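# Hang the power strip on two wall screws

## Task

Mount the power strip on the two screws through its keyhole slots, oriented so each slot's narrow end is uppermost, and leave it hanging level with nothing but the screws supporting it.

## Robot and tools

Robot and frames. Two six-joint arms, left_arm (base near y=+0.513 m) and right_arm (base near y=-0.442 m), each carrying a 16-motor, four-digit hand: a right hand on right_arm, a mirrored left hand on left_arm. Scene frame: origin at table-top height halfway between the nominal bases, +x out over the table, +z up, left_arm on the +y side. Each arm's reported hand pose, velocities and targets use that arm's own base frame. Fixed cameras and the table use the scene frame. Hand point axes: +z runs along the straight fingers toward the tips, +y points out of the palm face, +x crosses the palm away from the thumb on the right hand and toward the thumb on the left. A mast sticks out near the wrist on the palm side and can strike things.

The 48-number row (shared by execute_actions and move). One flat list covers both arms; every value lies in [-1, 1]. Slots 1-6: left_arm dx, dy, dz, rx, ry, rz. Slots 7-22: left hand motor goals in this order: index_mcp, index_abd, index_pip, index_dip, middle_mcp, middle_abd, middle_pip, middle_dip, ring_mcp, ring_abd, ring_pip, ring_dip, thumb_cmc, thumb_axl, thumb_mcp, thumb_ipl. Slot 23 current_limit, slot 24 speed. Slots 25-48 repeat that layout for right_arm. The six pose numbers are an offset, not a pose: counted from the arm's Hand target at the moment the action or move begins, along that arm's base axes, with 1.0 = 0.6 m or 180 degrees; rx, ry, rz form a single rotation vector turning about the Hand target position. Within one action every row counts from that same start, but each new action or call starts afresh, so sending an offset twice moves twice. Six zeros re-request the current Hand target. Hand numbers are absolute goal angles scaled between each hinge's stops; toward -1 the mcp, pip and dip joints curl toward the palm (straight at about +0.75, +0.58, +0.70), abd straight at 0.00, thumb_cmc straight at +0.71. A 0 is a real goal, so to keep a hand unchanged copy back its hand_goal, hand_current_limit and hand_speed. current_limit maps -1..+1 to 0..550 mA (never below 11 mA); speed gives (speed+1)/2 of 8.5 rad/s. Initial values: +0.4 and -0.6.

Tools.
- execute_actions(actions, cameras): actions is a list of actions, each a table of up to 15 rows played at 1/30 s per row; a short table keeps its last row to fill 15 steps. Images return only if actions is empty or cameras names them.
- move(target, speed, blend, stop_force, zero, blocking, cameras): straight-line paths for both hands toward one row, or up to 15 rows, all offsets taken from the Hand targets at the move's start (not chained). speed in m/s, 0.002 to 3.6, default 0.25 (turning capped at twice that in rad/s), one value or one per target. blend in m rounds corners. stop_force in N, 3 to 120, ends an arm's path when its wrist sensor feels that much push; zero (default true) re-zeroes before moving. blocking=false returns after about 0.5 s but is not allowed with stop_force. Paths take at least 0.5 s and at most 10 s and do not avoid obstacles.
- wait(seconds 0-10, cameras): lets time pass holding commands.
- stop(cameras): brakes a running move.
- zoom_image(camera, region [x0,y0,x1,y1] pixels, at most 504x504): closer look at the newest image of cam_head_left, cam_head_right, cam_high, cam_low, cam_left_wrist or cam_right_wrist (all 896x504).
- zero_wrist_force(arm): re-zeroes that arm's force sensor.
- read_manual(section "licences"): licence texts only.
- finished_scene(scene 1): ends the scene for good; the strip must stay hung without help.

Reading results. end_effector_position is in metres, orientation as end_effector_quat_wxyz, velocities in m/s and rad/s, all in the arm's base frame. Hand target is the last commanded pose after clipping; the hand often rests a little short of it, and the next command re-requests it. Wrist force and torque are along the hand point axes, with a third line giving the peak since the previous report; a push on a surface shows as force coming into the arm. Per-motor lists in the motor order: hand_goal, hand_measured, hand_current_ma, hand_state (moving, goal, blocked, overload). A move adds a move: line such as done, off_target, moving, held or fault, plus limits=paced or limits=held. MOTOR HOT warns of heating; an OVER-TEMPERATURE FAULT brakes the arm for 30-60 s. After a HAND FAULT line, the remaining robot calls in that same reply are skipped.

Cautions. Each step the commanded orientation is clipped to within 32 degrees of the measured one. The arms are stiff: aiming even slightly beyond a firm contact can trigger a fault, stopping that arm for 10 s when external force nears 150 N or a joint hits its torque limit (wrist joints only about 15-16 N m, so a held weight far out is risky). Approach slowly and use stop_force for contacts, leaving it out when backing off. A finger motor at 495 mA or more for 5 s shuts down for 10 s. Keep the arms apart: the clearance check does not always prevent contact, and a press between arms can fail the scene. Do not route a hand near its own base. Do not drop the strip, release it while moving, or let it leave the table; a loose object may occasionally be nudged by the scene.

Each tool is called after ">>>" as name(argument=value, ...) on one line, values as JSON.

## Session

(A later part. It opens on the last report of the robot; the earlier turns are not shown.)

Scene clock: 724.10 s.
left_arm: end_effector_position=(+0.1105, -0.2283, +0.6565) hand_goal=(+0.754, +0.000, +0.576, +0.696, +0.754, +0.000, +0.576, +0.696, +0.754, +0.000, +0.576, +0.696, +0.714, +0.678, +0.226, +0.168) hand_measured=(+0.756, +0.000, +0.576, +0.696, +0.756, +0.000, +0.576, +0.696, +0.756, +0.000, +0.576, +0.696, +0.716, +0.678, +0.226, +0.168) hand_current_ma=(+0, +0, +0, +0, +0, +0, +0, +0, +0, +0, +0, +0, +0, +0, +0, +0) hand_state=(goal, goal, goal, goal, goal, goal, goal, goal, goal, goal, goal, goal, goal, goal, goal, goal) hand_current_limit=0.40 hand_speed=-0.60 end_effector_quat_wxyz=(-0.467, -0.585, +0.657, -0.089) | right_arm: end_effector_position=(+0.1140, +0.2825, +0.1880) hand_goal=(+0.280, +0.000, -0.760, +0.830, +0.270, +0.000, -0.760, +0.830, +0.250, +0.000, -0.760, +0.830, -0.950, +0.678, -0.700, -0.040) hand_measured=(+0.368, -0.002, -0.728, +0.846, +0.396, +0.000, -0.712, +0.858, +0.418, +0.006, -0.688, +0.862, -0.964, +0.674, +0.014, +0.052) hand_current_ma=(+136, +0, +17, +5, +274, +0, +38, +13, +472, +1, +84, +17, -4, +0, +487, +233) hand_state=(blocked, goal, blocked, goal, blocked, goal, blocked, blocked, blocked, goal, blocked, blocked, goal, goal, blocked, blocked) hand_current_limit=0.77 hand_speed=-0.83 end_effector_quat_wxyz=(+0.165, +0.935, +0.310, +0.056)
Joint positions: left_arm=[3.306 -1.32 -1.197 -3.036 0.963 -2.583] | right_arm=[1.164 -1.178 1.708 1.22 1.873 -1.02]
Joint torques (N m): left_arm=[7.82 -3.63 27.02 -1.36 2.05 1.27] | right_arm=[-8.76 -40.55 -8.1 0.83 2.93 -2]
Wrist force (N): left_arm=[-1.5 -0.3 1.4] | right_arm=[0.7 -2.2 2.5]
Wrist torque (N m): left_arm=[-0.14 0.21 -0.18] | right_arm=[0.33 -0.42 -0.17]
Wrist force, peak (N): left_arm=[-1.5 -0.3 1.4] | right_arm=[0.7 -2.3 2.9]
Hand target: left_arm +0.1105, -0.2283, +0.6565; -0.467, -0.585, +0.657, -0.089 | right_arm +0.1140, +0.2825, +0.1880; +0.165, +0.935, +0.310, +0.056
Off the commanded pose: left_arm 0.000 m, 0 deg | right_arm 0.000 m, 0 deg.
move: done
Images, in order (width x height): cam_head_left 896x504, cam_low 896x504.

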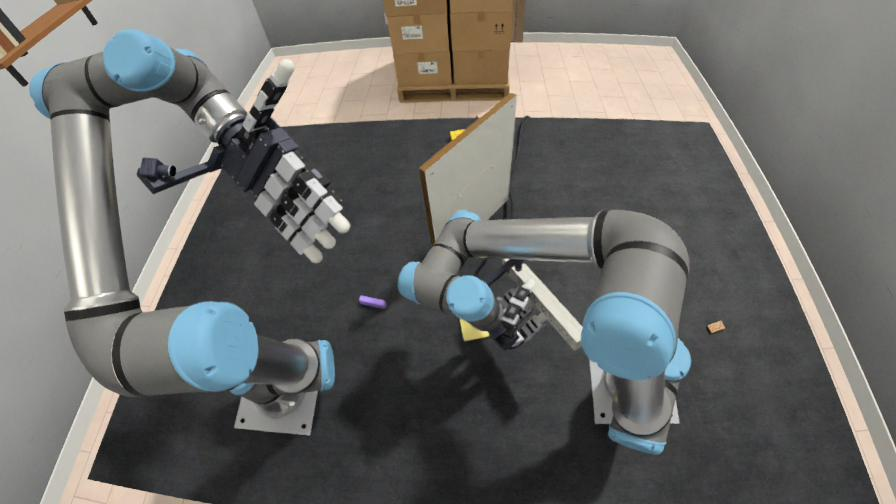

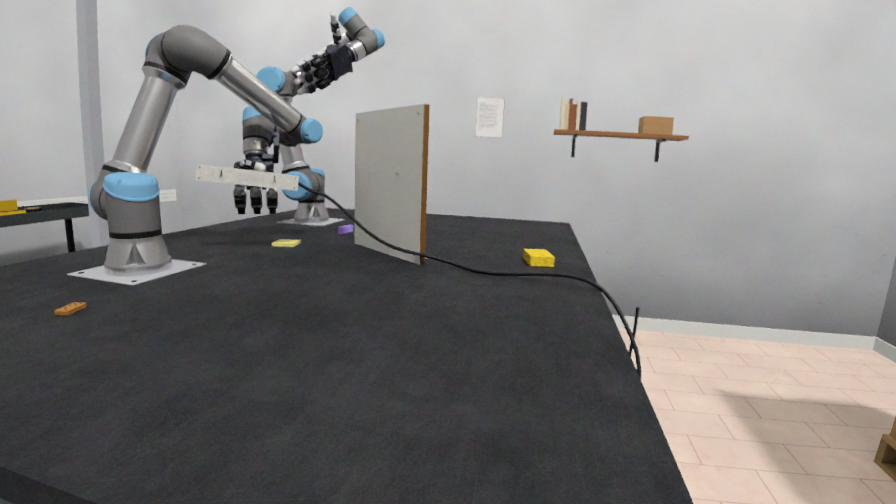

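>>> move(target=[0,0,0,0,0,0,0.754,0,0.576,0.696,0.754,0,0.576,0.696,0.754,0,0.576,0.696,0.714,0.678,0.226,0.168,0.4,-0.6,0.0832,-0.0695,0.017,0,0,0.1389,0.28,0,-0.76,0.83,0.27,0,-0.76,0.83,0.265,0,-0.76,0.83,-0.95,0.677,-0.7,-0.04,0.77,-0.83], speed=0.12, cameras=["cam_low","cam_head_left"])

Scene clock: 726.77 s.
left_arm: end_effector_position=(+0.1105, -0.2283, +0.6565) hand_goal=(+0.754, +0.000, +0.576, +0.696, +0.754, +0.000, +0.576, +0.696, +0.754, +0.000, +0.576, +0.696, +0.714, +0.678, +0.226, +0.168) hand_measured=(+0.756, +0.000, +0.576, +0.696, +0.756, +0.000, +0.576, +0.696, +0.756, +0.000, +0.576, +0.696, +0.716, +0.678, +0.226, +0.168) hand_current_ma=(+0, +0, +0, +0, +0, +0, +0, +0, +0, +0, +0, +0, +0, +0, +0, +0) hand_state=(goal, goal, goal, goal, goal, goal, goal, goal, goal, goal, goal, goal, goal, goal, goal, goal) hand_current_limit=0.40 hand_speed=-0.60 end_effector_quat_wxyz=(-0.467, -0.585, +0.657, -0.089) | right_arm: end_effector_position=(+0.1559, +0.2472, +0.1965) hand_goal=(+0.280, +0.000, -0.760, +0.830, +0.270, +0.000, -0.760, +0.830, +0.266, +0.000, -0.760, +0.830, -0.950, +0.678, -0.700, -0.040) hand_measured=(+0.356, -0.002, -0.738, +0.842, +0.394, +0.000, -0.712, +0.858, +0.418, +0.012, -0.674, +0.868, -0.976, +0.670, +0.014, +0.052) hand_current_ma=(+104, +0, +9, +2, +261, +0, +38, +13, +389, +2, +115, +24, -13, -1, +487, +233) hand_state=(blocked, goal, blocked, goal, blocked, goal, blocked, blocked, blocked, goal, blocked, blocked, blocked, goal, blocked, blocked) hand_current_limit=0.77 hand_speed=-0.83 end_effector_quat_wxyz=(+0.153, +0.863, +0.475, +0.085)
Joint positions: left_arm=[3.306 -1.32 -1.197 -3.036 0.963 -2.583] | right_arm=[1.088 -1.363 1.893 1.069 1.921 -1.485]
Joint torques (N m): left_arm=[7.39 -2.64 25.98 -1.19 1.99 1.45] | right_arm=[11.05 -18.21 -20.41 5.31 -0.43 1.46]
Wrist force (N): left_arm=[-1.2 -0.3 1.2] | right_arm=[0.3 -1.8 3.2]
Wrist torque (N m): left_arm=[-0.13 0.17 -0.16] | right_arm=[0.32 -0.46 -0.20]
Wrist force, peak (N): left_arm=[-1.5 -0.3 1.3] | right_arm=[0.5 -2.3 2.9]
Hand target: left_arm +0.1105, -0.2283, +0.6565; -0.467, -0.585, +0.657, -0.089 | right_arm +0.1559, +0.2472, +0.1965; +0.153, +0.863, +0.475, +0.085 (not the last commanded pose)
Off the commanded pose: left_arm 0.000 m, 0 deg | right_arm 0.010 m, 4 deg.
move: held (right_arm; a check stopped the path); limits=held
pose unreachable (right arm): on one or more control steps of this call, first in action 0 (counted from 0), this arm could not follow its commanded pose, so it was not sent that pose on those steps. It may still have moved: this result reports where it is.
cause: moving toward the commanded pose would bring two parts of the arm too close to each other (joints 4 (wrist 1) to 6 (wrist 3) lie between them).
Images, in order (width x height): cam_head_left 896x504, cam_low 896x504.

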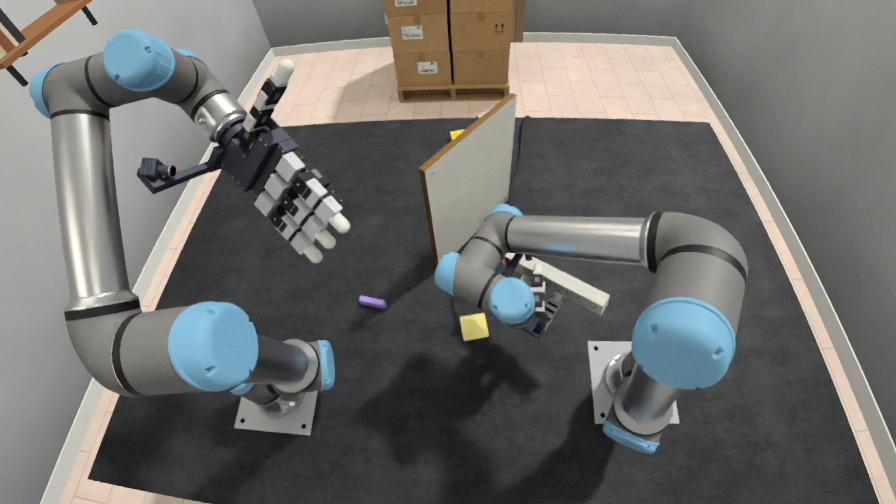

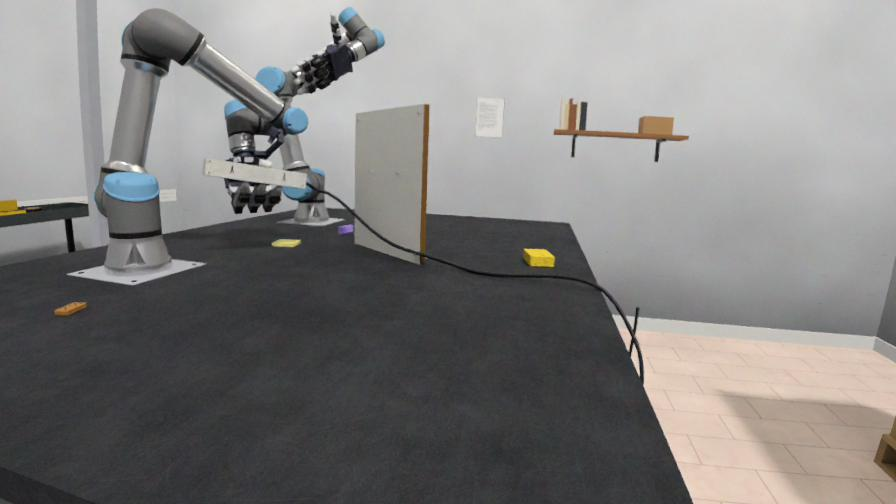

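>>> move(target=[0,0,0,0,0,0,0.754,0,0.576,0.696,0.754,0,0.576,0.696,0.754,0,0.576,0.696,0.714,0.678,0.226,0.168,0.4,-0.6,0.01,-0.01,0.02,0.0594,0.0939,0,0.25,0,-0.76,0.83,0.26,0,-0.76,0.83,0.265,0,-0.76,0.83,-0.95,0.677,-0.7,-0.04,0.77,-0.83], speed=0.15, cameras=["cam_low","cam_head_left"])

>>> zoom_image(camera="cam_low", region=[180, 110, 360, 260])

>>> zoom_image(camera="cam_head_left", region=[430, 220, 640, 380])

Scene clock: 729.03 s.
left_arm: end_effector_position=(+0.1105, -0.2283, +0.6565) hand_goal=(+0.754, +0.000, +0.576, +0.696, +0.754, +0.000, +0.576, +0.696, +0.754, +0.000, +0.576, +0.696, +0.714, +0.678, +0.226, +0.168) hand_measured=(+0.756, +0.000, +0.576, +0.696, +0.756, +0.000, +0.576, +0.696, +0.756, +0.000, +0.576, +0.696, +0.716, +0.678, +0.226, +0.168) hand_current_ma=(+0, +0, +0, +0, +0, +0, +0, +0, +0, +0, +0, +0, +0, +0, +0, +0) hand_state=(goal, goal, goal, goal, goal, goal, goal, goal, goal, goal, goal, goal, goal, goal, goal, goal) hand_current_limit=0.40 hand_speed=-0.60 end_effector_quat_wxyz=(-0.467, -0.585, +0.657, -0.089) | right_arm: end_effector_position=(+0.1619, +0.2413, +0.2085) hand_goal=(+0.250, +0.000, -0.760, +0.830, +0.260, +0.000, -0.760, +0.830, +0.266, +0.000, -0.760, +0.830, -0.950, +0.678, -0.700, -0.040) hand_measured=(+0.344, -0.002, -0.738, +0.842, +0.388, +0.000, -0.712, +0.858, +0.418, +0.014, -0.674, +0.868, -0.980, +0.670, +0.014, +0.052) hand_current_ma=(+156, +0, +9, +2, +281, +0, +38, +13, +389, +3, +118, +24, -16, -2, +487, +233) hand_state=(blocked, goal, blocked, goal, blocked, goal, blocked, blocked, blocked, goal, blocked, blocked, blocked, goal, blocked, blocked) hand_current_limit=0.77 hand_speed=-0.83 end_effector_quat_wxyz=(+0.001, +0.876, +0.482, +0.001)
Joint positions: left_arm=[3.306 -1.32 -1.197 -3.036 0.963 -2.583] | right_arm=[0.824 -1.5 1.888 1.181 1.573 -1.753]
Joint torques (N m): left_arm=[7.88 -2.75 27.71 -1.26 1.92 1.4] | right_arm=[-9.71 -28.17 -9.65 4.99 -0.88 -2.09]
Wrist force (N): left_arm=[-1.3 -0.1 1.0] | right_arm=[0.4 -0.5 2.3]
Wrist torque (N m): left_arm=[-0.10 0.19 -0.17] | right_arm=[0.32 -0.40 0.03]
Wrist force, peak (N): left_arm=[-1.5 -0.2 1.2] | right_arm=[0.2 -2.4 3.3]
Hand target: left_arm +0.1105, -0.2283, +0.6565; -0.467, -0.585, +0.657, -0.089 | right_arm +0.1619, +0.2412, +0.2085; +0.001, +0.876, +0.482, +0.001
Off the commanded pose: left_arm 0.000 m, 0 deg | right_arm 0.000 m, 0 deg.
move: done
Images, in order (width x height): cam_head_left 896x504, cam_low 896x504.

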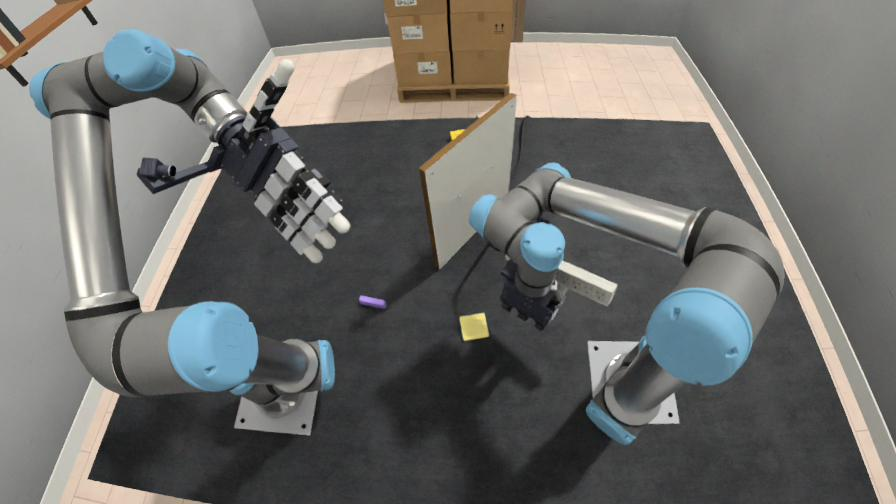

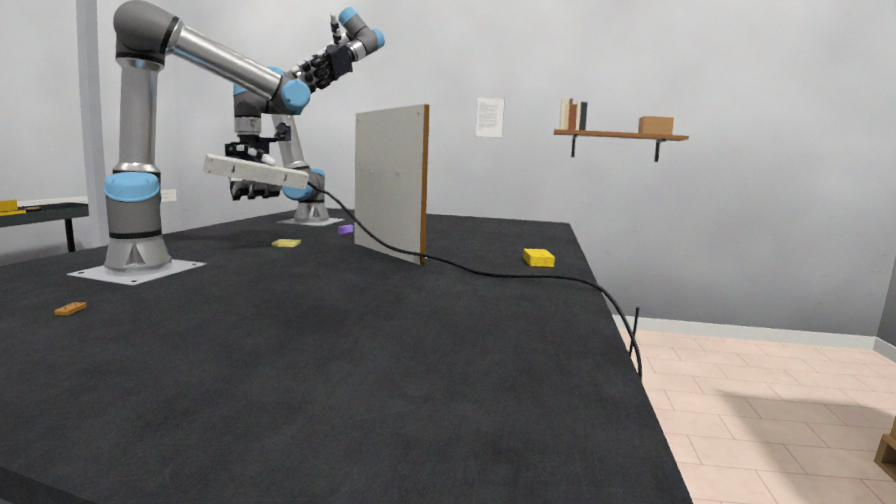

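Scaled by 2.800 from the camera's 896x504 image, which has a finer 1280x720 frame.

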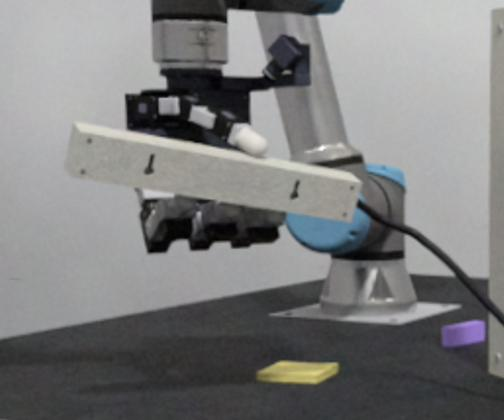

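Scaled by 2.400 from the camera's 896x504 image, which has a finer 1280x720 frame.

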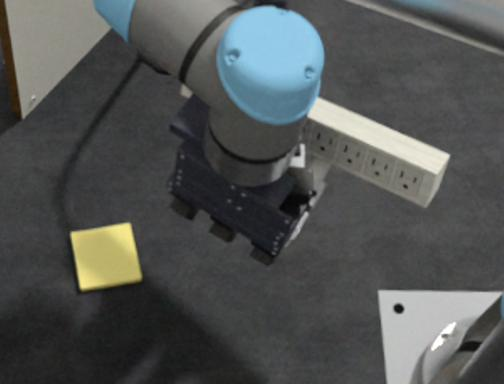

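>>> move(target=[0,0,0,0,0,0,0.754,0,0.576,0.696,0.754,0,0.576,0.696,0.754,0,0.576,0.696,0.714,0.678,0.226,0.168,0.4,-0.6,0,0,0,0,0,0,0.26,0,-0.76,0.83,0.26,0,-0.76,0.83,0.265,0,-0.76,0.83,-0.88,0.677,-0.7,-0.04,0.77,-0.9], speed=0.15, cameras=["cam_low"])

>>> zoom_image(camera="cam_low", region=[180, 110, 360, 260])

Scene clock: 730.23 s.
left_arm: end_effector_position=(+0.1105, -0.2283, +0.6565) hand_goal=(+0.754, +0.000, +0.576, +0.696, +0.754, +0.000, +0.576, +0.696, +0.754, +0.000, +0.576, +0.696, +0.714, +0.678, +0.226, +0.168) hand_measured=(+0.756, +0.000, +0.576, +0.696, +0.756, +0.000, +0.576, +0.696, +0.756, +0.000, +0.576, +0.696, +0.716, +0.678, +0.226, +0.168) hand_current_ma=(+0, +0, +0, +0, +0, +0, +0, +0, +0, +0, +0, +0, +0, +0, +0, +0) hand_state=(goal, goal, goal, goal, goal, goal, goal, goal, goal, goal, goal, goal, goal, goal, goal, goal) hand_current_limit=0.40 hand_speed=-0.60 end_effector_quat_wxyz=(-0.467, -0.585, +0.657, -0.089) | right_arm: end_effector_position=(+0.1619, +0.2412, +0.2085) hand_goal=(+0.260, +0.000, -0.760, +0.830, +0.260, +0.000, -0.760, +0.830, +0.266, +0.000, -0.760, +0.830, -0.880, +0.678, -0.700, -0.040) hand_measured=(+0.344, -0.002, -0.738, +0.842, +0.388, +0.000, -0.712, +0.858, +0.418, +0.014, -0.674, +0.868, -0.974, +0.666, +0.014, +0.052) hand_current_ma=(+126, +0, +9, +2, +281, +0, +38, +13, +389, +3, +118, +24, -143, -4, +487, +233) hand_state=(blocked, goal, blocked, goal, blocked, goal, blocked, blocked, blocked, goal, blocked, blocked, blocked, goal, blocked, blocked) hand_current_limit=0.77 hand_speed=-0.90 end_effector_quat_wxyz=(+0.001, +0.876, +0.482, +0.001)
Joint positions: left_arm=[3.306 -1.32 -1.197 -3.036 0.963 -2.583] | right_arm=[0.824 -1.5 1.888 1.181 1.573 -1.753]
Joint torques (N m): left_arm=[7.09 -2.75 27.67 -1.29 2 1.3] | right_arm=[-9.19 -28.39 -8.97 5.04 -0.9 -1.86]
Wrist force (N): left_arm=[-1.3 -0.1 1.0] | right_arm=[-0.1 -0.3 3.0]
Wrist torque (N m): left_arm=[-0.10 0.19 -0.17] | right_arm=[0.32 -0.36 0.01]
Wrist force, peak (N): left_arm=[-1.4 -0.2 1.4] | right_arm=[0.0 -0.2 3.1]
Hand target: left_arm +0.1105, -0.2283, +0.6565; -0.467, -0.585, +0.657, -0.089 | right_arm +0.1619, +0.2412, +0.2085; +0.001, +0.876, +0.482, +0.001
Off the commanded pose: left_arm 0.000 m, 0 deg | right_arm 0.000 m, 0 deg.
move: done
Images, in order (width x height): cam_low 896x504.

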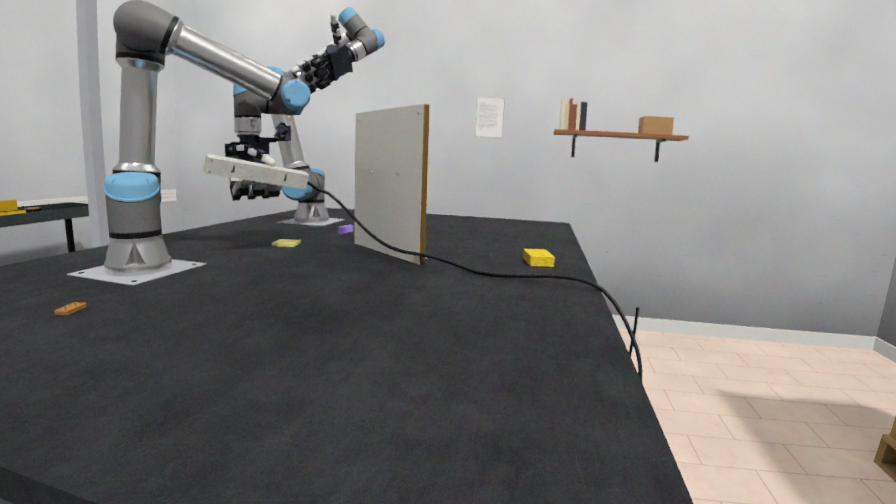

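Scaled by 2.800 from the camera's 896x504 image, which has a finer 1280x720 frame.

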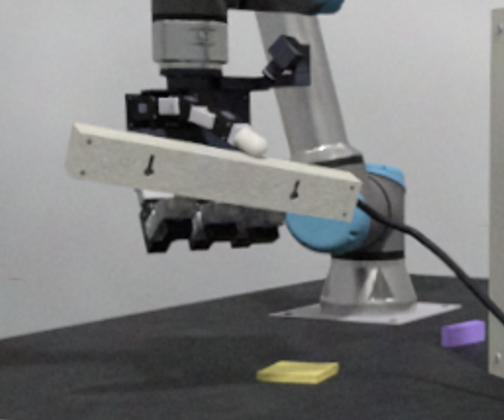

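>>> move(target=[0,0,0,0,0,0,0.754,0,0.576,0.696,0.754,0,0.576,0.696,0.754,0,0.576,0.696,0.714,0.678,0.226,0.168,0.4,-0.6,0.1403,-0.033,0.03,0,0,0.19,0.26,0,-0.76,0.83,0.26,0,-0.76,0.83,0.265,0,-0.76,0.83,-0.93,0.677,-0.7,-0.04,0.77,-0.9], speed=0.12, cameras=["cam_low","cam_head_left"])

>>> zoom_image(camera="cam_low", region=[180, 110, 360, 260])

>>> zoom_image(camera="cam_head_left", region=[430, 180, 640, 340])

Scene clock: 733.87 s.
left_arm: end_effector_position=(+0.1105, -0.2283, +0.6565) hand_goal=(+0.754, +0.000, +0.576, +0.696, +0.754, +0.000, +0.576, +0.696, +0.754, +0.000, +0.576, +0.696, +0.714, +0.678, +0.226, +0.168) hand_measured=(+0.756, +0.000, +0.576, +0.696, +0.756, +0.000, +0.576, +0.696, +0.756, +0.000, +0.576, +0.696, +0.716, +0.678, +0.226, +0.168) hand_current_ma=(+0, +0, +0, +0, +0, +0, +0, +0, +0, +0, +0, +0, +0, +0, +0, +0) hand_state=(goal, goal, goal, goal, goal, goal, goal, goal, goal, goal, goal, goal, goal, goal, goal, goal) hand_current_limit=0.40 hand_speed=-0.60 end_effector_quat_wxyz=(-0.467, -0.585, +0.657, -0.089) | right_arm: end_effector_position=(+0.2461, +0.2215, +0.2265) hand_goal=(+0.260, +0.000, -0.760, +0.830, +0.260, +0.000, -0.760, +0.830, +0.266, +0.000, -0.760, +0.830, -0.930, +0.678, -0.700, -0.040) hand_measured=(+0.344, -0.002, -0.740, +0.840, +0.386, +0.006, -0.712, +0.858, +0.418, +0.014, -0.670, +0.870, -0.976, +0.664, +0.014, +0.052) hand_current_ma=(+126, +0, +7, +2, +275, +1, +38, +13, +389, +3, +124, +26, -35, -5, +487, +233) hand_state=(blocked, goal, goal, goal, blocked, goal, blocked, blocked, blocked, goal, blocked, blocked, blocked, goal, blocked, blocked) hand_current_limit=0.77 hand_speed=-0.90 end_effector_quat_wxyz=(+0.000, +0.696, +0.718, +0.001)
Joint positions: left_arm=[3.306 -1.32 -1.197 -3.036 0.963 -2.583] | right_arm=[0.506 -1.602 1.943 1.227 1.571 -2.667]
Joint torques (N m): left_arm=[7.78 -2.99 27.29 -1.4 1.94 1.36] | right_arm=[-7.56 -24.9 -10.23 4.68 -1.05 -2]
Wrist force (N): left_arm=[-1.2 0.0 1.2] | right_arm=[-0.4 -0.3 2.9]
Wrist torque (N m): left_arm=[-0.09 0.19 -0.16] | right_arm=[0.37 -0.44 0.12]
Wrist force, peak (N): left_arm=[-1.5 -0.2 1.2] | right_arm=[-0.2 -0.2 3.2]
Hand target: left_arm +0.1105, -0.2283, +0.6565; -0.467, -0.585, +0.657, -0.089 | right_arm +0.2461, +0.2214, +0.2265; +0.000, +0.696, +0.718, +0.001
Off the commanded pose: left_arm 0.000 m, 0 deg | right_arm 0.000 m, 0 deg.
move: done
Images, in order (width x height): cam_head_left 896x504, cam_low 896x504.

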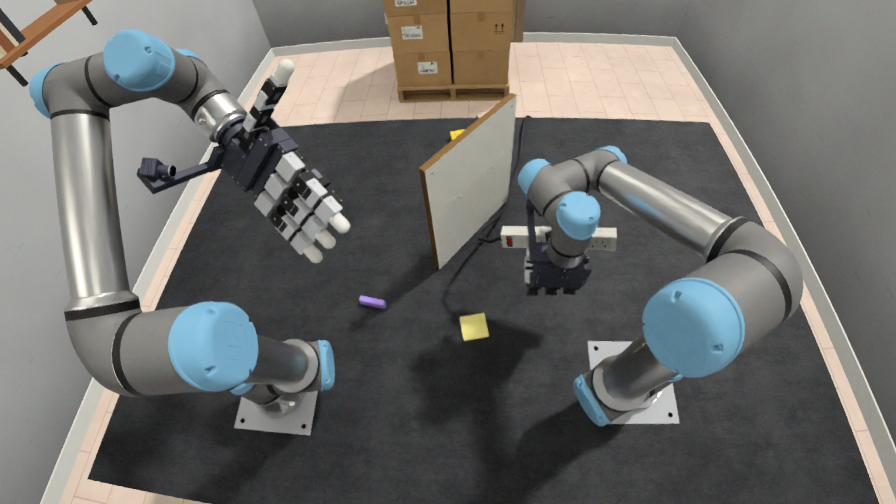

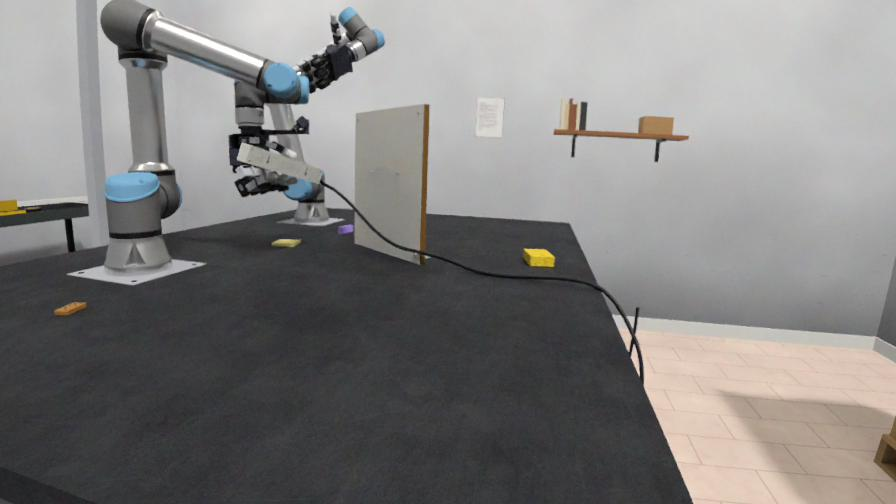

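Scaled by 2.800 from the camera's 896x504 image, which has a finer 1280x720 frame.

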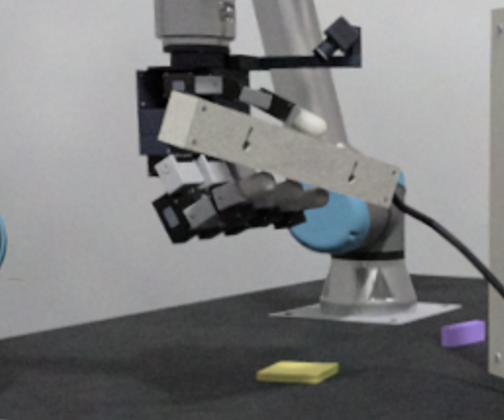

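Scaled by 2.400 from the camera's 896x504 image, which has a finer 1280x720 frame.

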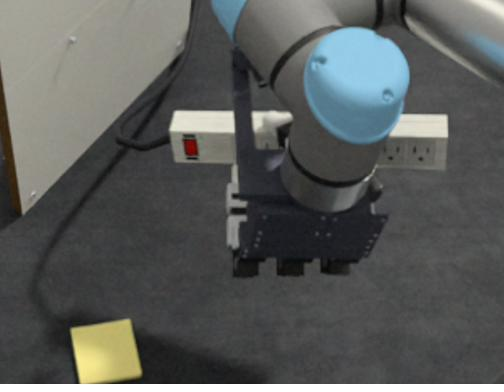

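>>> move(target=[0,0,0,0,0,0,0.754,0,0.576,0.696,0.754,0,0.576,0.696,0.754,0,0.576,0.696,0.714,0.678,0.226,0.168,0.4,-0.6,0.134,0.031,0.02,0,0,0.1472,0.26,0,-0.76,0.83,0.26,0,-0.76,0.83,0.265,0,-0.76,0.83,-0.93,0.677,-0.7,-0.04,0.77,-0.9], speed=0.12, cameras=["cam_low","cam_head_left"])

>>> zoom_image(camera="cam_head_left", region=[430, 150, 640, 310])

Scene clock: 738.60 s.
left_arm: end_effector_position=(+0.1105, -0.2283, +0.6565) hand_goal=(+0.754, +0.000, +0.576, +0.696, +0.754, +0.000, +0.576, +0.696, +0.754, +0.000, +0.576, +0.696, +0.714, +0.678, +0.226, +0.168) hand_measured=(+0.756, +0.000, +0.576, +0.696, +0.756, +0.000, +0.576, +0.696, +0.756, +0.000, +0.576, +0.696, +0.716, +0.678, +0.226, +0.168) hand_current_ma=(+0, +0, +0, +0, +0, +0, +0, +0, +0, +0, +0, +0, +0, +0, +0, +0) hand_state=(goal, goal, goal, goal, goal, goal, goal, goal, goal, goal, goal, goal, goal, goal, goal, goal) hand_current_limit=0.40 hand_speed=-0.60 end_effector_quat_wxyz=(-0.467, -0.585, +0.657, -0.089) | right_arm: end_effector_position=(+0.3264, +0.2400, +0.2385) hand_goal=(+0.260, +0.000, -0.760, +0.830, +0.260, +0.000, -0.760, +0.830, +0.266, +0.000, -0.760, +0.830, -0.930, +0.678, -0.700, -0.040) hand_measured=(+0.288, -0.002, -0.752, +0.834, +0.386, +0.016, -0.704, +0.862, +0.282, +0.002, -0.752, +0.834, -0.976, +0.664, +0.008, +0.044) hand_current_ma=(+15, +0, +1, +0, +273, +4, +51, +18, +5, +0, +1, +0, -36, -5, +487, +194) hand_state=(blocked, goal, goal, goal, blocked, goal, blocked, blocked, goal, goal, goal, goal, blocked, goal, blocked, blocked) hand_current_limit=0.77 hand_speed=-0.90 end_effector_quat_wxyz=(+0.000, +0.513, +0.859, +0.001)
Joint positions: left_arm=[3.306 -1.32 -1.197 -3.036 0.963 -2.583] | right_arm=[0.317 -1.517 1.825 1.261 1.569 -3.319]
Joint torques (N m): left_arm=[7.15 -2.78 26.93 -1.17 2.02 1.3] | right_arm=[-8.63 -13.72 -22.71 4.46 -0.97 -2.18]
Wrist force (N): left_arm=[-1.0 -0.2 1.2] | right_arm=[0.0 -1.3 2.8]
Wrist torque (N m): left_arm=[-0.11 0.14 -0.14] | right_arm=[0.35 -0.35 -0.06]
Wrist force, peak (N): left_arm=[-1.5 -0.3 1.3] | right_arm=[-0.5 -0.2 3.3]
Hand target: left_arm +0.1105, -0.2283, +0.6565; -0.467, -0.585, +0.657, -0.089 | right_arm +0.3265, +0.2400, +0.2385; +0.000, +0.513, +0.859, +0.001
Off the commanded pose: left_arm 0.000 m, 0 deg | right_arm 0.000 m, 0 deg.
move: done
Images, in order (width x height): cam_head_left 896x504, cam_low 896x504.

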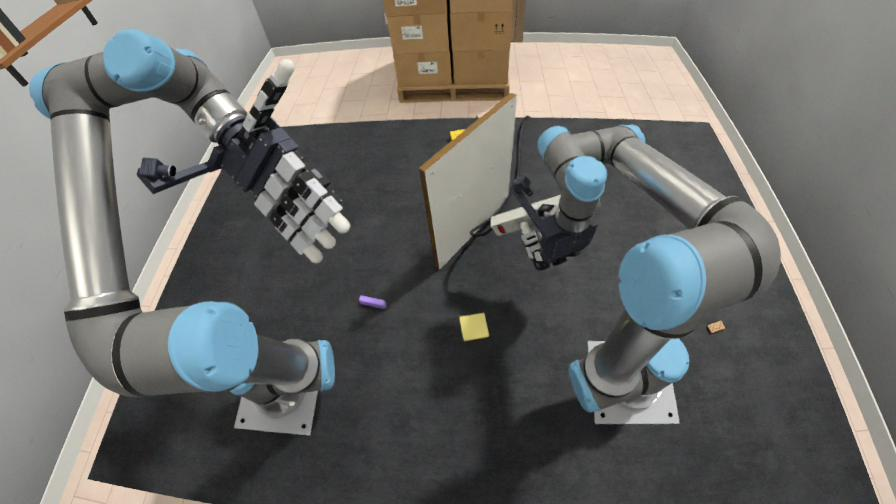

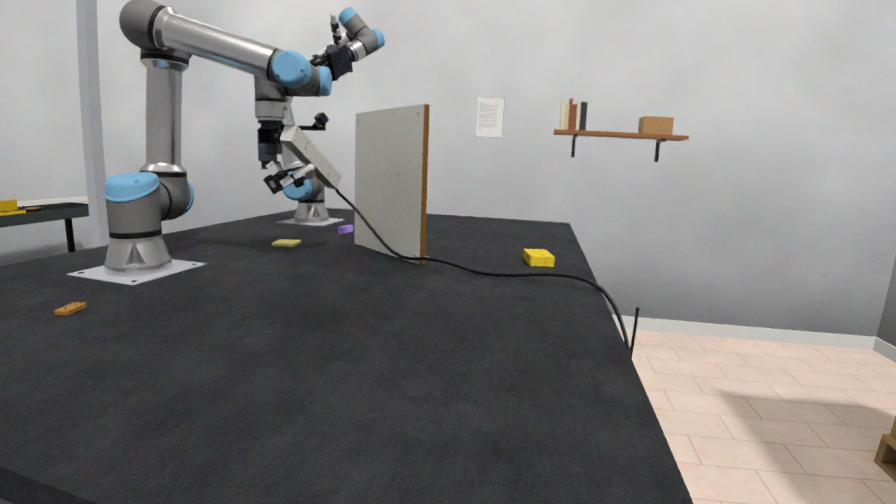

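Scaled by 2.400 from the camera's 896x504 image, which has a finer 1280x720 frame.

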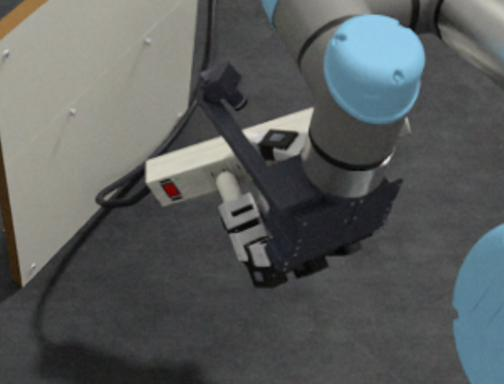

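>>> zoom_image(camera="cam_low", region=[240, 80, 400, 230])

>>> wait(seconds=0, cameras=["cam_right_wrist","cam_head_right","cam_high"])

Scaled by 3.150 from the camera's 896x504 image, which has a finer 1280x720 frame.

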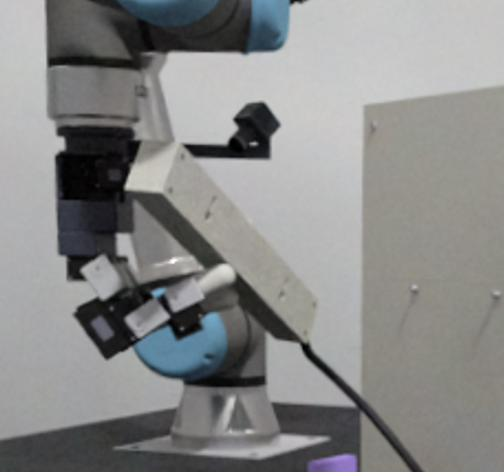

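Scene clock: 739.03 s.
left_arm: end_effector_position=(+0.1105, -0.2283, +0.6565) hand_goal=(+0.754, +0.000, +0.576, +0.696, +0.754, +0.000, +0.576, +0.696, +0.754, +0.000, +0.576, +0.696, +0.714, +0.678, +0.226, +0.168) hand_measured=(+0.756, +0.000, +0.576, +0.696, +0.756, +0.000, +0.576, +0.696, +0.756, +0.000, +0.576, +0.696, +0.716, +0.678, +0.226, +0.168) hand_current_ma=(+0, +0, +0, +0, +0, +0, +0, +0, +0, +0, +0, +0, +0, +0, +0, +0) hand_state=(goal, goal, goal, goal, goal, goal, goal, goal, goal, goal, goal, goal, goal, goal, goal, goal) hand_current_limit=0.40 hand_speed=-0.60 end_effector_quat_wxyz=(-0.467, -0.585, +0.657, -0.089) | right_arm: end_effector_position=(+0.3265, +0.2400, +0.2385) hand_goal=(+0.260, +0.000, -0.760, +0.830, +0.260, +0.000, -0.760, +0.830, +0.266, +0.000, -0.760, +0.830, -0.930, +0.678, -0.700, -0.040) hand_measured=(+0.288, -0.002, -0.752, +0.834, +0.386, +0.016, -0.704, +0.862, +0.282, +0.002, -0.752, +0.834, -0.976, +0.664, +0.008, +0.044) hand_current_ma=(+15, +0, +1, +0, +273, +4, +51, +18, +5, +0, +1, +0, -36, -5, +487, +194) hand_state=(blocked, goal, goal, goal, blocked, goal, blocked, blocked, goal, goal, goal, goal, blocked, goal, blocked, blocked) hand_current_limit=0.77 hand_speed=-0.90 end_effector_quat_wxyz=(+0.000, +0.513, +0.859, +0.001)
Joint positions: left_arm=[3.306 -1.32 -1.197 -3.036 0.963 -2.583] | right_arm=[0.317 -1.517 1.825 1.261 1.569 -3.319]
Joint torques (N m): left_arm=[7.64 -2.85 28.02 -1.15 2.02 1.25] | right_arm=[-9.1 -13.89 -23.01 4.51 -0.98 -1.88]
Wrist force (N): left_arm=[-1.1 -0.1 1.1] | right_arm=[0.1 -1.3 2.0]
Wrist torque (N m): left_arm=[-0.11 0.17 -0.15] | right_arm=[0.36 -0.33 -0.07]
Wrist force, peak (N): left_arm=[-1.5 0.0 1.1] | right_arm=[-0.2 -1.3 2.8]
Hand target: left_arm +0.1105, -0.2283, +0.6565; -0.467, -0.585, +0.657, -0.089 | right_arm +0.3265, +0.2400, +0.2385; +0.000, +0.513, +0.859, +0.001
Off the commanded pose: left_arm 0.000 m, 0 deg | right_arm 0.000 m, 0 deg.
camera_calibration:
cam_right_wrist: T_world_to_cam=[[0.921051, -0.389436, 0.00230969, -0.176762], [-0.268298, -0.630227, 0.728581, 0.0182269], [-0.28228, -0.67168, -0.684956, 0.544285], [0, 0, 0, 1]] pos_world=[0.321338, 0.308235, 0.35994]
Images, in order (width x height): cam_head_right 896x504, cam_high 896x504, cam_right_wrist 896x504.

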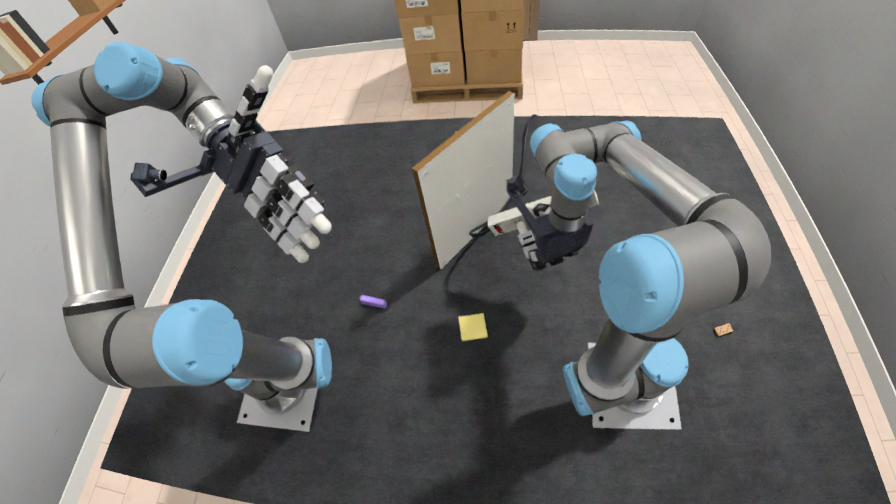

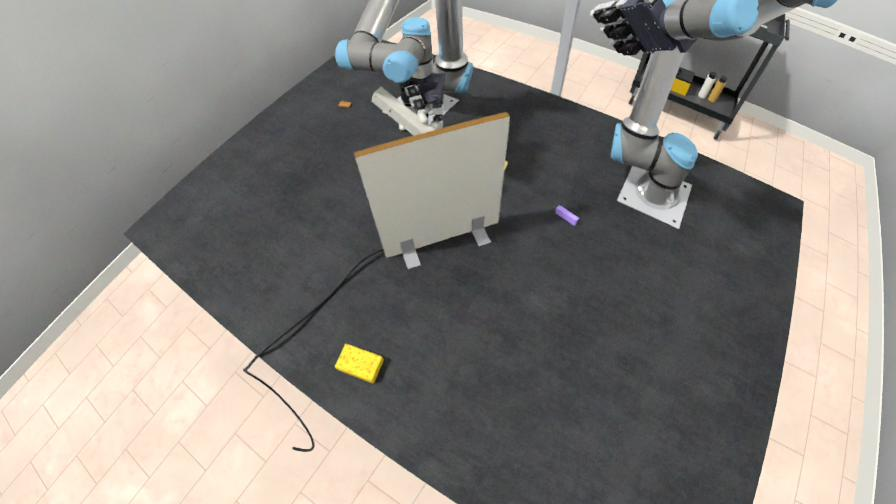

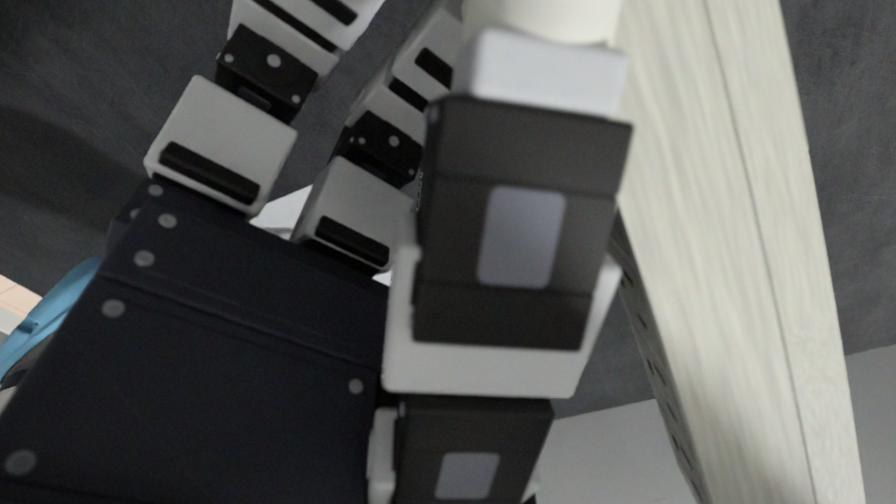

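>>> move(target=[0,0,0,0,0,0,0.754,0,0.576,0.696,0.754,0,0.576,0.696,0.754,0,0.576,0.696,0.714,0.678,0.226,0.168,0.4,-0.6,0,0,-0.1,0,0,0,0.28,0,-0.76,0.83,0.26,0,-0.76,0.83,0.28,0,-0.76,0.83,-0.976,0.677,-0.7,-0.04,0.77,-0.9], speed=0.05, cameras=["cam_low","cam_head_left"])

>>> zoom_image(camera="cam_low", region=[240, 120, 400, 270])

Scene clock: 745.37 s.
left_arm: end_effector_position=(+0.1105, -0.2283, +0.6565) hand_goal=(+0.754, +0.000, +0.576, +0.696, +0.754, +0.000, +0.576, +0.696, +0.754, +0.000, +0.576, +0.696, +0.714, +0.678, +0.226, +0.168) hand_measured=(+0.756, +0.000, +0.576, +0.696, +0.756, +0.000, +0.576, +0.696, +0.756, +0.000, +0.576, +0.696, +0.716, +0.678, +0.226, +0.168) hand_current_ma=(+0, +0, +0, +0, +0, +0, +0, +0, +0, +0, +0, +0, +0, +0, +0, +0) hand_state=(goal, goal, goal, goal, goal, goal, goal, goal, goal, goal, goal, goal, goal, goal, goal, goal) hand_current_limit=0.40 hand_speed=-0.60 end_effector_quat_wxyz=(-0.467, -0.585, +0.657, -0.089) | right_arm: end_effector_position=(+0.3265, +0.2400, +0.1786) hand_goal=(+0.280, +0.000, -0.760, +0.830, +0.260, +0.000, -0.760, +0.830, +0.280, +0.000, -0.760, +0.830, -0.976, +0.678, -0.700, -0.040) hand_measured=(+0.290, -0.002, -0.754, +0.834, +0.388, +0.016, -0.692, +0.870, +0.284, +0.002, -0.752, +0.834, -0.996, +0.666, -0.006, +0.040) hand_current_ma=(+2, +0, +1, +0, +284, +4, +75, +26, +0, +0, +1, +0, -8, -4, +487, +178) hand_state=(goal, goal, goal, goal, blocked, goal, blocked, blocked, goal, goal, goal, goal, blocked, goal, blocked, blocked) hand_current_limit=0.77 hand_speed=-0.90 end_effector_quat_wxyz=(+0.000, +0.513, +0.859, +0.001)
Joint positions: left_arm=[3.306 -1.32 -1.197 -3.036 0.963 -2.583] | right_arm=[0.317 -1.461 1.929 1.101 1.569 -3.319]
Joint torques (N m): left_arm=[7.14 -2.89 26.08 -1.29 1.78 1.17] | right_arm=[-6.21 -15.58 -9.14 -0.06 -0.05 -1.36]
Wrist force (N): left_arm=[-1.3 -0.2 1.1] | right_arm=[0.1 -1.4 2.4]
Wrist torque (N m): left_arm=[-0.11 0.19 -0.17] | right_arm=[0.37 -0.28 -0.12]
Wrist force, peak (N): left_arm=[-1.5 -0.3 1.4] | right_arm=[0.0 -1.4 3.0]
Hand target: left_arm +0.1105, -0.2283, +0.6565; -0.467, -0.585, +0.657, -0.089 | right_arm +0.3265, +0.2400, +0.1785; +0.000, +0.513, +0.859, +0.001
Off the commanded pose: left_arm 0.000 m, 0 deg | right_arm 0.000 m, 0 deg.
move: done
Images, in order (width x height): cam_head_left 896x504, cam_low 896x504.

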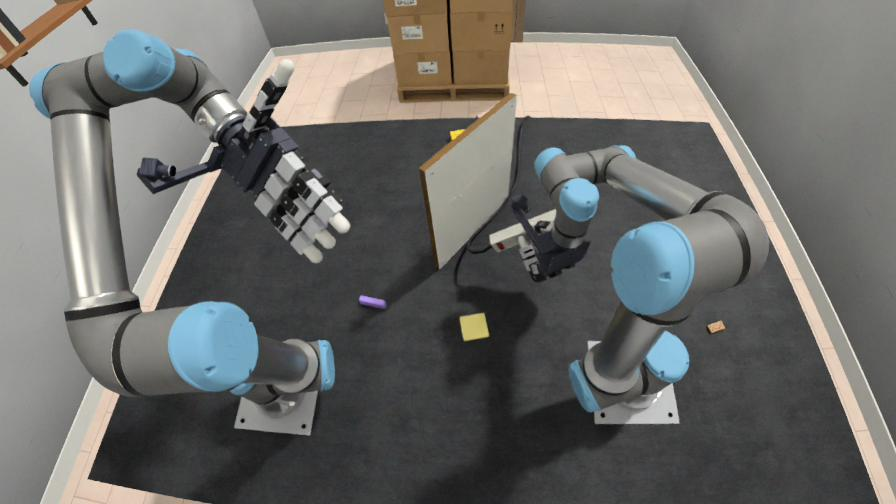

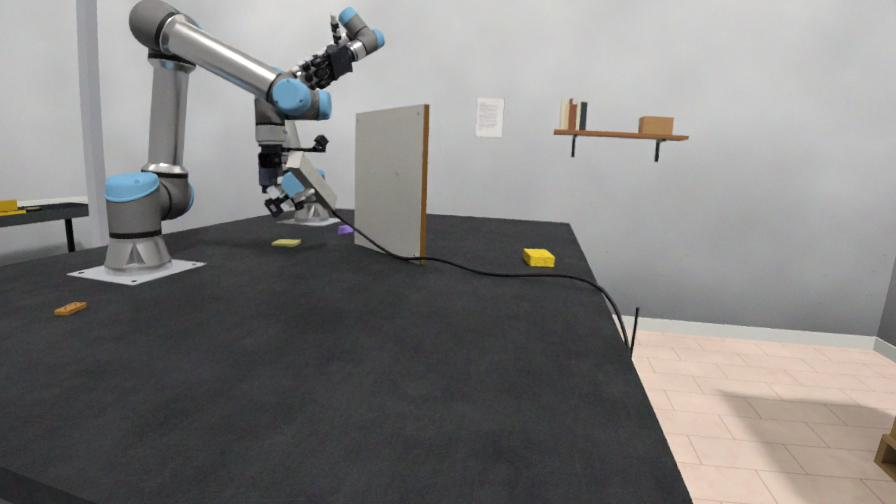

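Scaled by 3.150 from the camera's 896x504 image, which has a finer 1280x720 frame.

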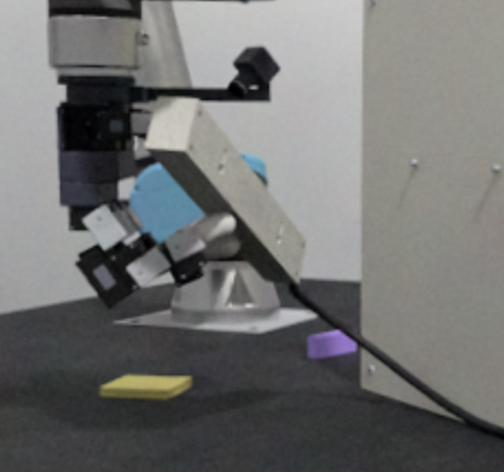

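>>> move(target=[0,0,0,0,0,0,0.754,0,0.576,0.696,0.754,0,0.576,0.696,0.754,0,0.576,0.696,0.714,0.678,0.226,0.168,0.4,-0.6,0,0,-0.045,0,0,0,0.5,0,-0.76,0.83,0.26,0,-0.76,0.83,0.62,0,-0.76,0.83,-0.976,0.677,-0.7,-0.04,0.77,-0.8], speed=0.03, cameras=["cam_low","cam_head_left"])

>>> zoom_image(camera="cam_low", region=[240, 120, 400, 270])

Scene clock: 747.20 s.
left_arm: end_effector_position=(+0.1105, -0.2283, +0.6565) hand_goal=(+0.754, +0.000, +0.576, +0.696, +0.754, +0.000, +0.576, +0.696, +0.754, +0.000, +0.576, +0.696, +0.714, +0.678, +0.226, +0.168) hand_measured=(+0.756, +0.000, +0.576, +0.696, +0.756, +0.000, +0.576, +0.696, +0.756, +0.000, +0.576, +0.696, +0.716, +0.678, +0.226, +0.168) hand_current_ma=(+0, +0, +0, +0, +0, +0, +0, +0, +0, +0, +0, +0, +0, +0, +0, +0) hand_state=(goal, goal, goal, goal, goal, goal, goal, goal, goal, goal, goal, goal, goal, goal, goal, goal) hand_current_limit=0.40 hand_speed=-0.60 end_effector_quat_wxyz=(-0.467, -0.585, +0.657, -0.089) | right_arm: end_effector_position=(+0.3265, +0.2400, +0.1516) hand_goal=(+0.500, +0.000, -0.760, +0.830, +0.260, +0.000, -0.760, +0.830, +0.620, +0.000, -0.760, +0.830, -0.976, +0.678, -0.700, -0.040) hand_measured=(+0.502, -0.002, -0.754, +0.832, +0.394, +0.016, -0.686, +0.874, +0.620, +0.002, -0.752, +0.834, -0.996, +0.666, -0.016, +0.038) hand_current_ma=(+0, +0, +1, +0, +307, +4, +88, +31, +0, +0, +1, +0, -8, -4, +487, +172) hand_state=(goal, goal, goal, goal, blocked, goal, blocked, blocked, goal, goal, goal, goal, blocked, goal, blocked, blocked) hand_current_limit=0.77 hand_speed=-0.80 end_effector_quat_wxyz=(+0.000, +0.513, +0.859, +0.001)
Joint positions: left_arm=[3.306 -1.32 -1.197 -3.036 0.963 -2.583] | right_arm=[0.317 -1.428 1.969 1.028 1.569 -3.319]
Joint torques (N m): left_arm=[7.77 -2.79 26.89 -1.23 2.06 1.42] | right_arm=[5.69 -15.47 -7.11 -0.05 -0.65 0.96]
Wrist force (N): left_arm=[-1.1 -0.1 1.0] | right_arm=[0.4 -1.5 1.7]
Wrist torque (N m): left_arm=[-0.10 0.16 -0.15] | right_arm=[0.32 -0.29 -0.12]
Wrist force, peak (N): left_arm=[-1.3 -0.3 1.4] | right_arm=[0.1 -1.7 2.7]
Hand target: left_arm +0.1105, -0.2283, +0.6565; -0.467, -0.585, +0.657, -0.089 | right_arm +0.3265, +0.2400, +0.1515; +0.000, +0.513, +0.859, +0.001
Off the commanded pose: left_arm 0.000 m, 0 deg | right_arm 0.000 m, 0 deg.
move: done
Images, in order (width x height): cam_head_left 896x504, cam_low 896x504.

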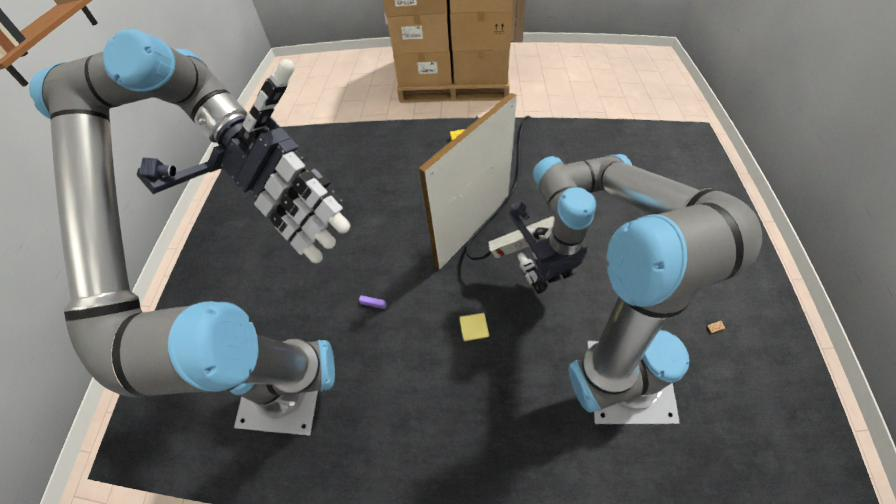

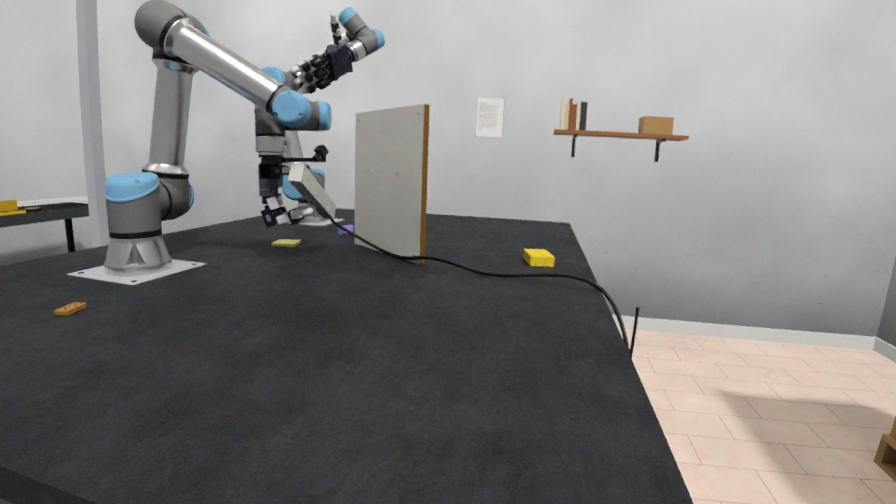

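Scaled by 3.150 from the camera's 896x504 image, which has a finer 1280x720 frame.

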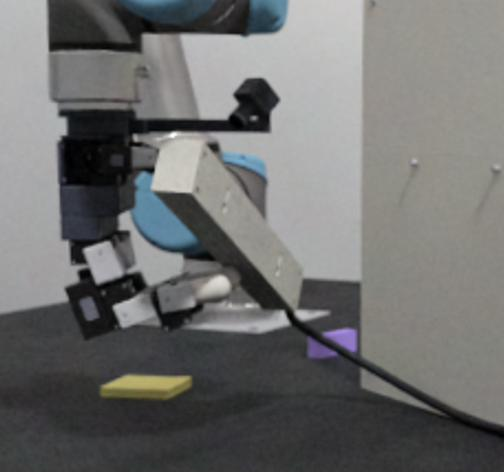

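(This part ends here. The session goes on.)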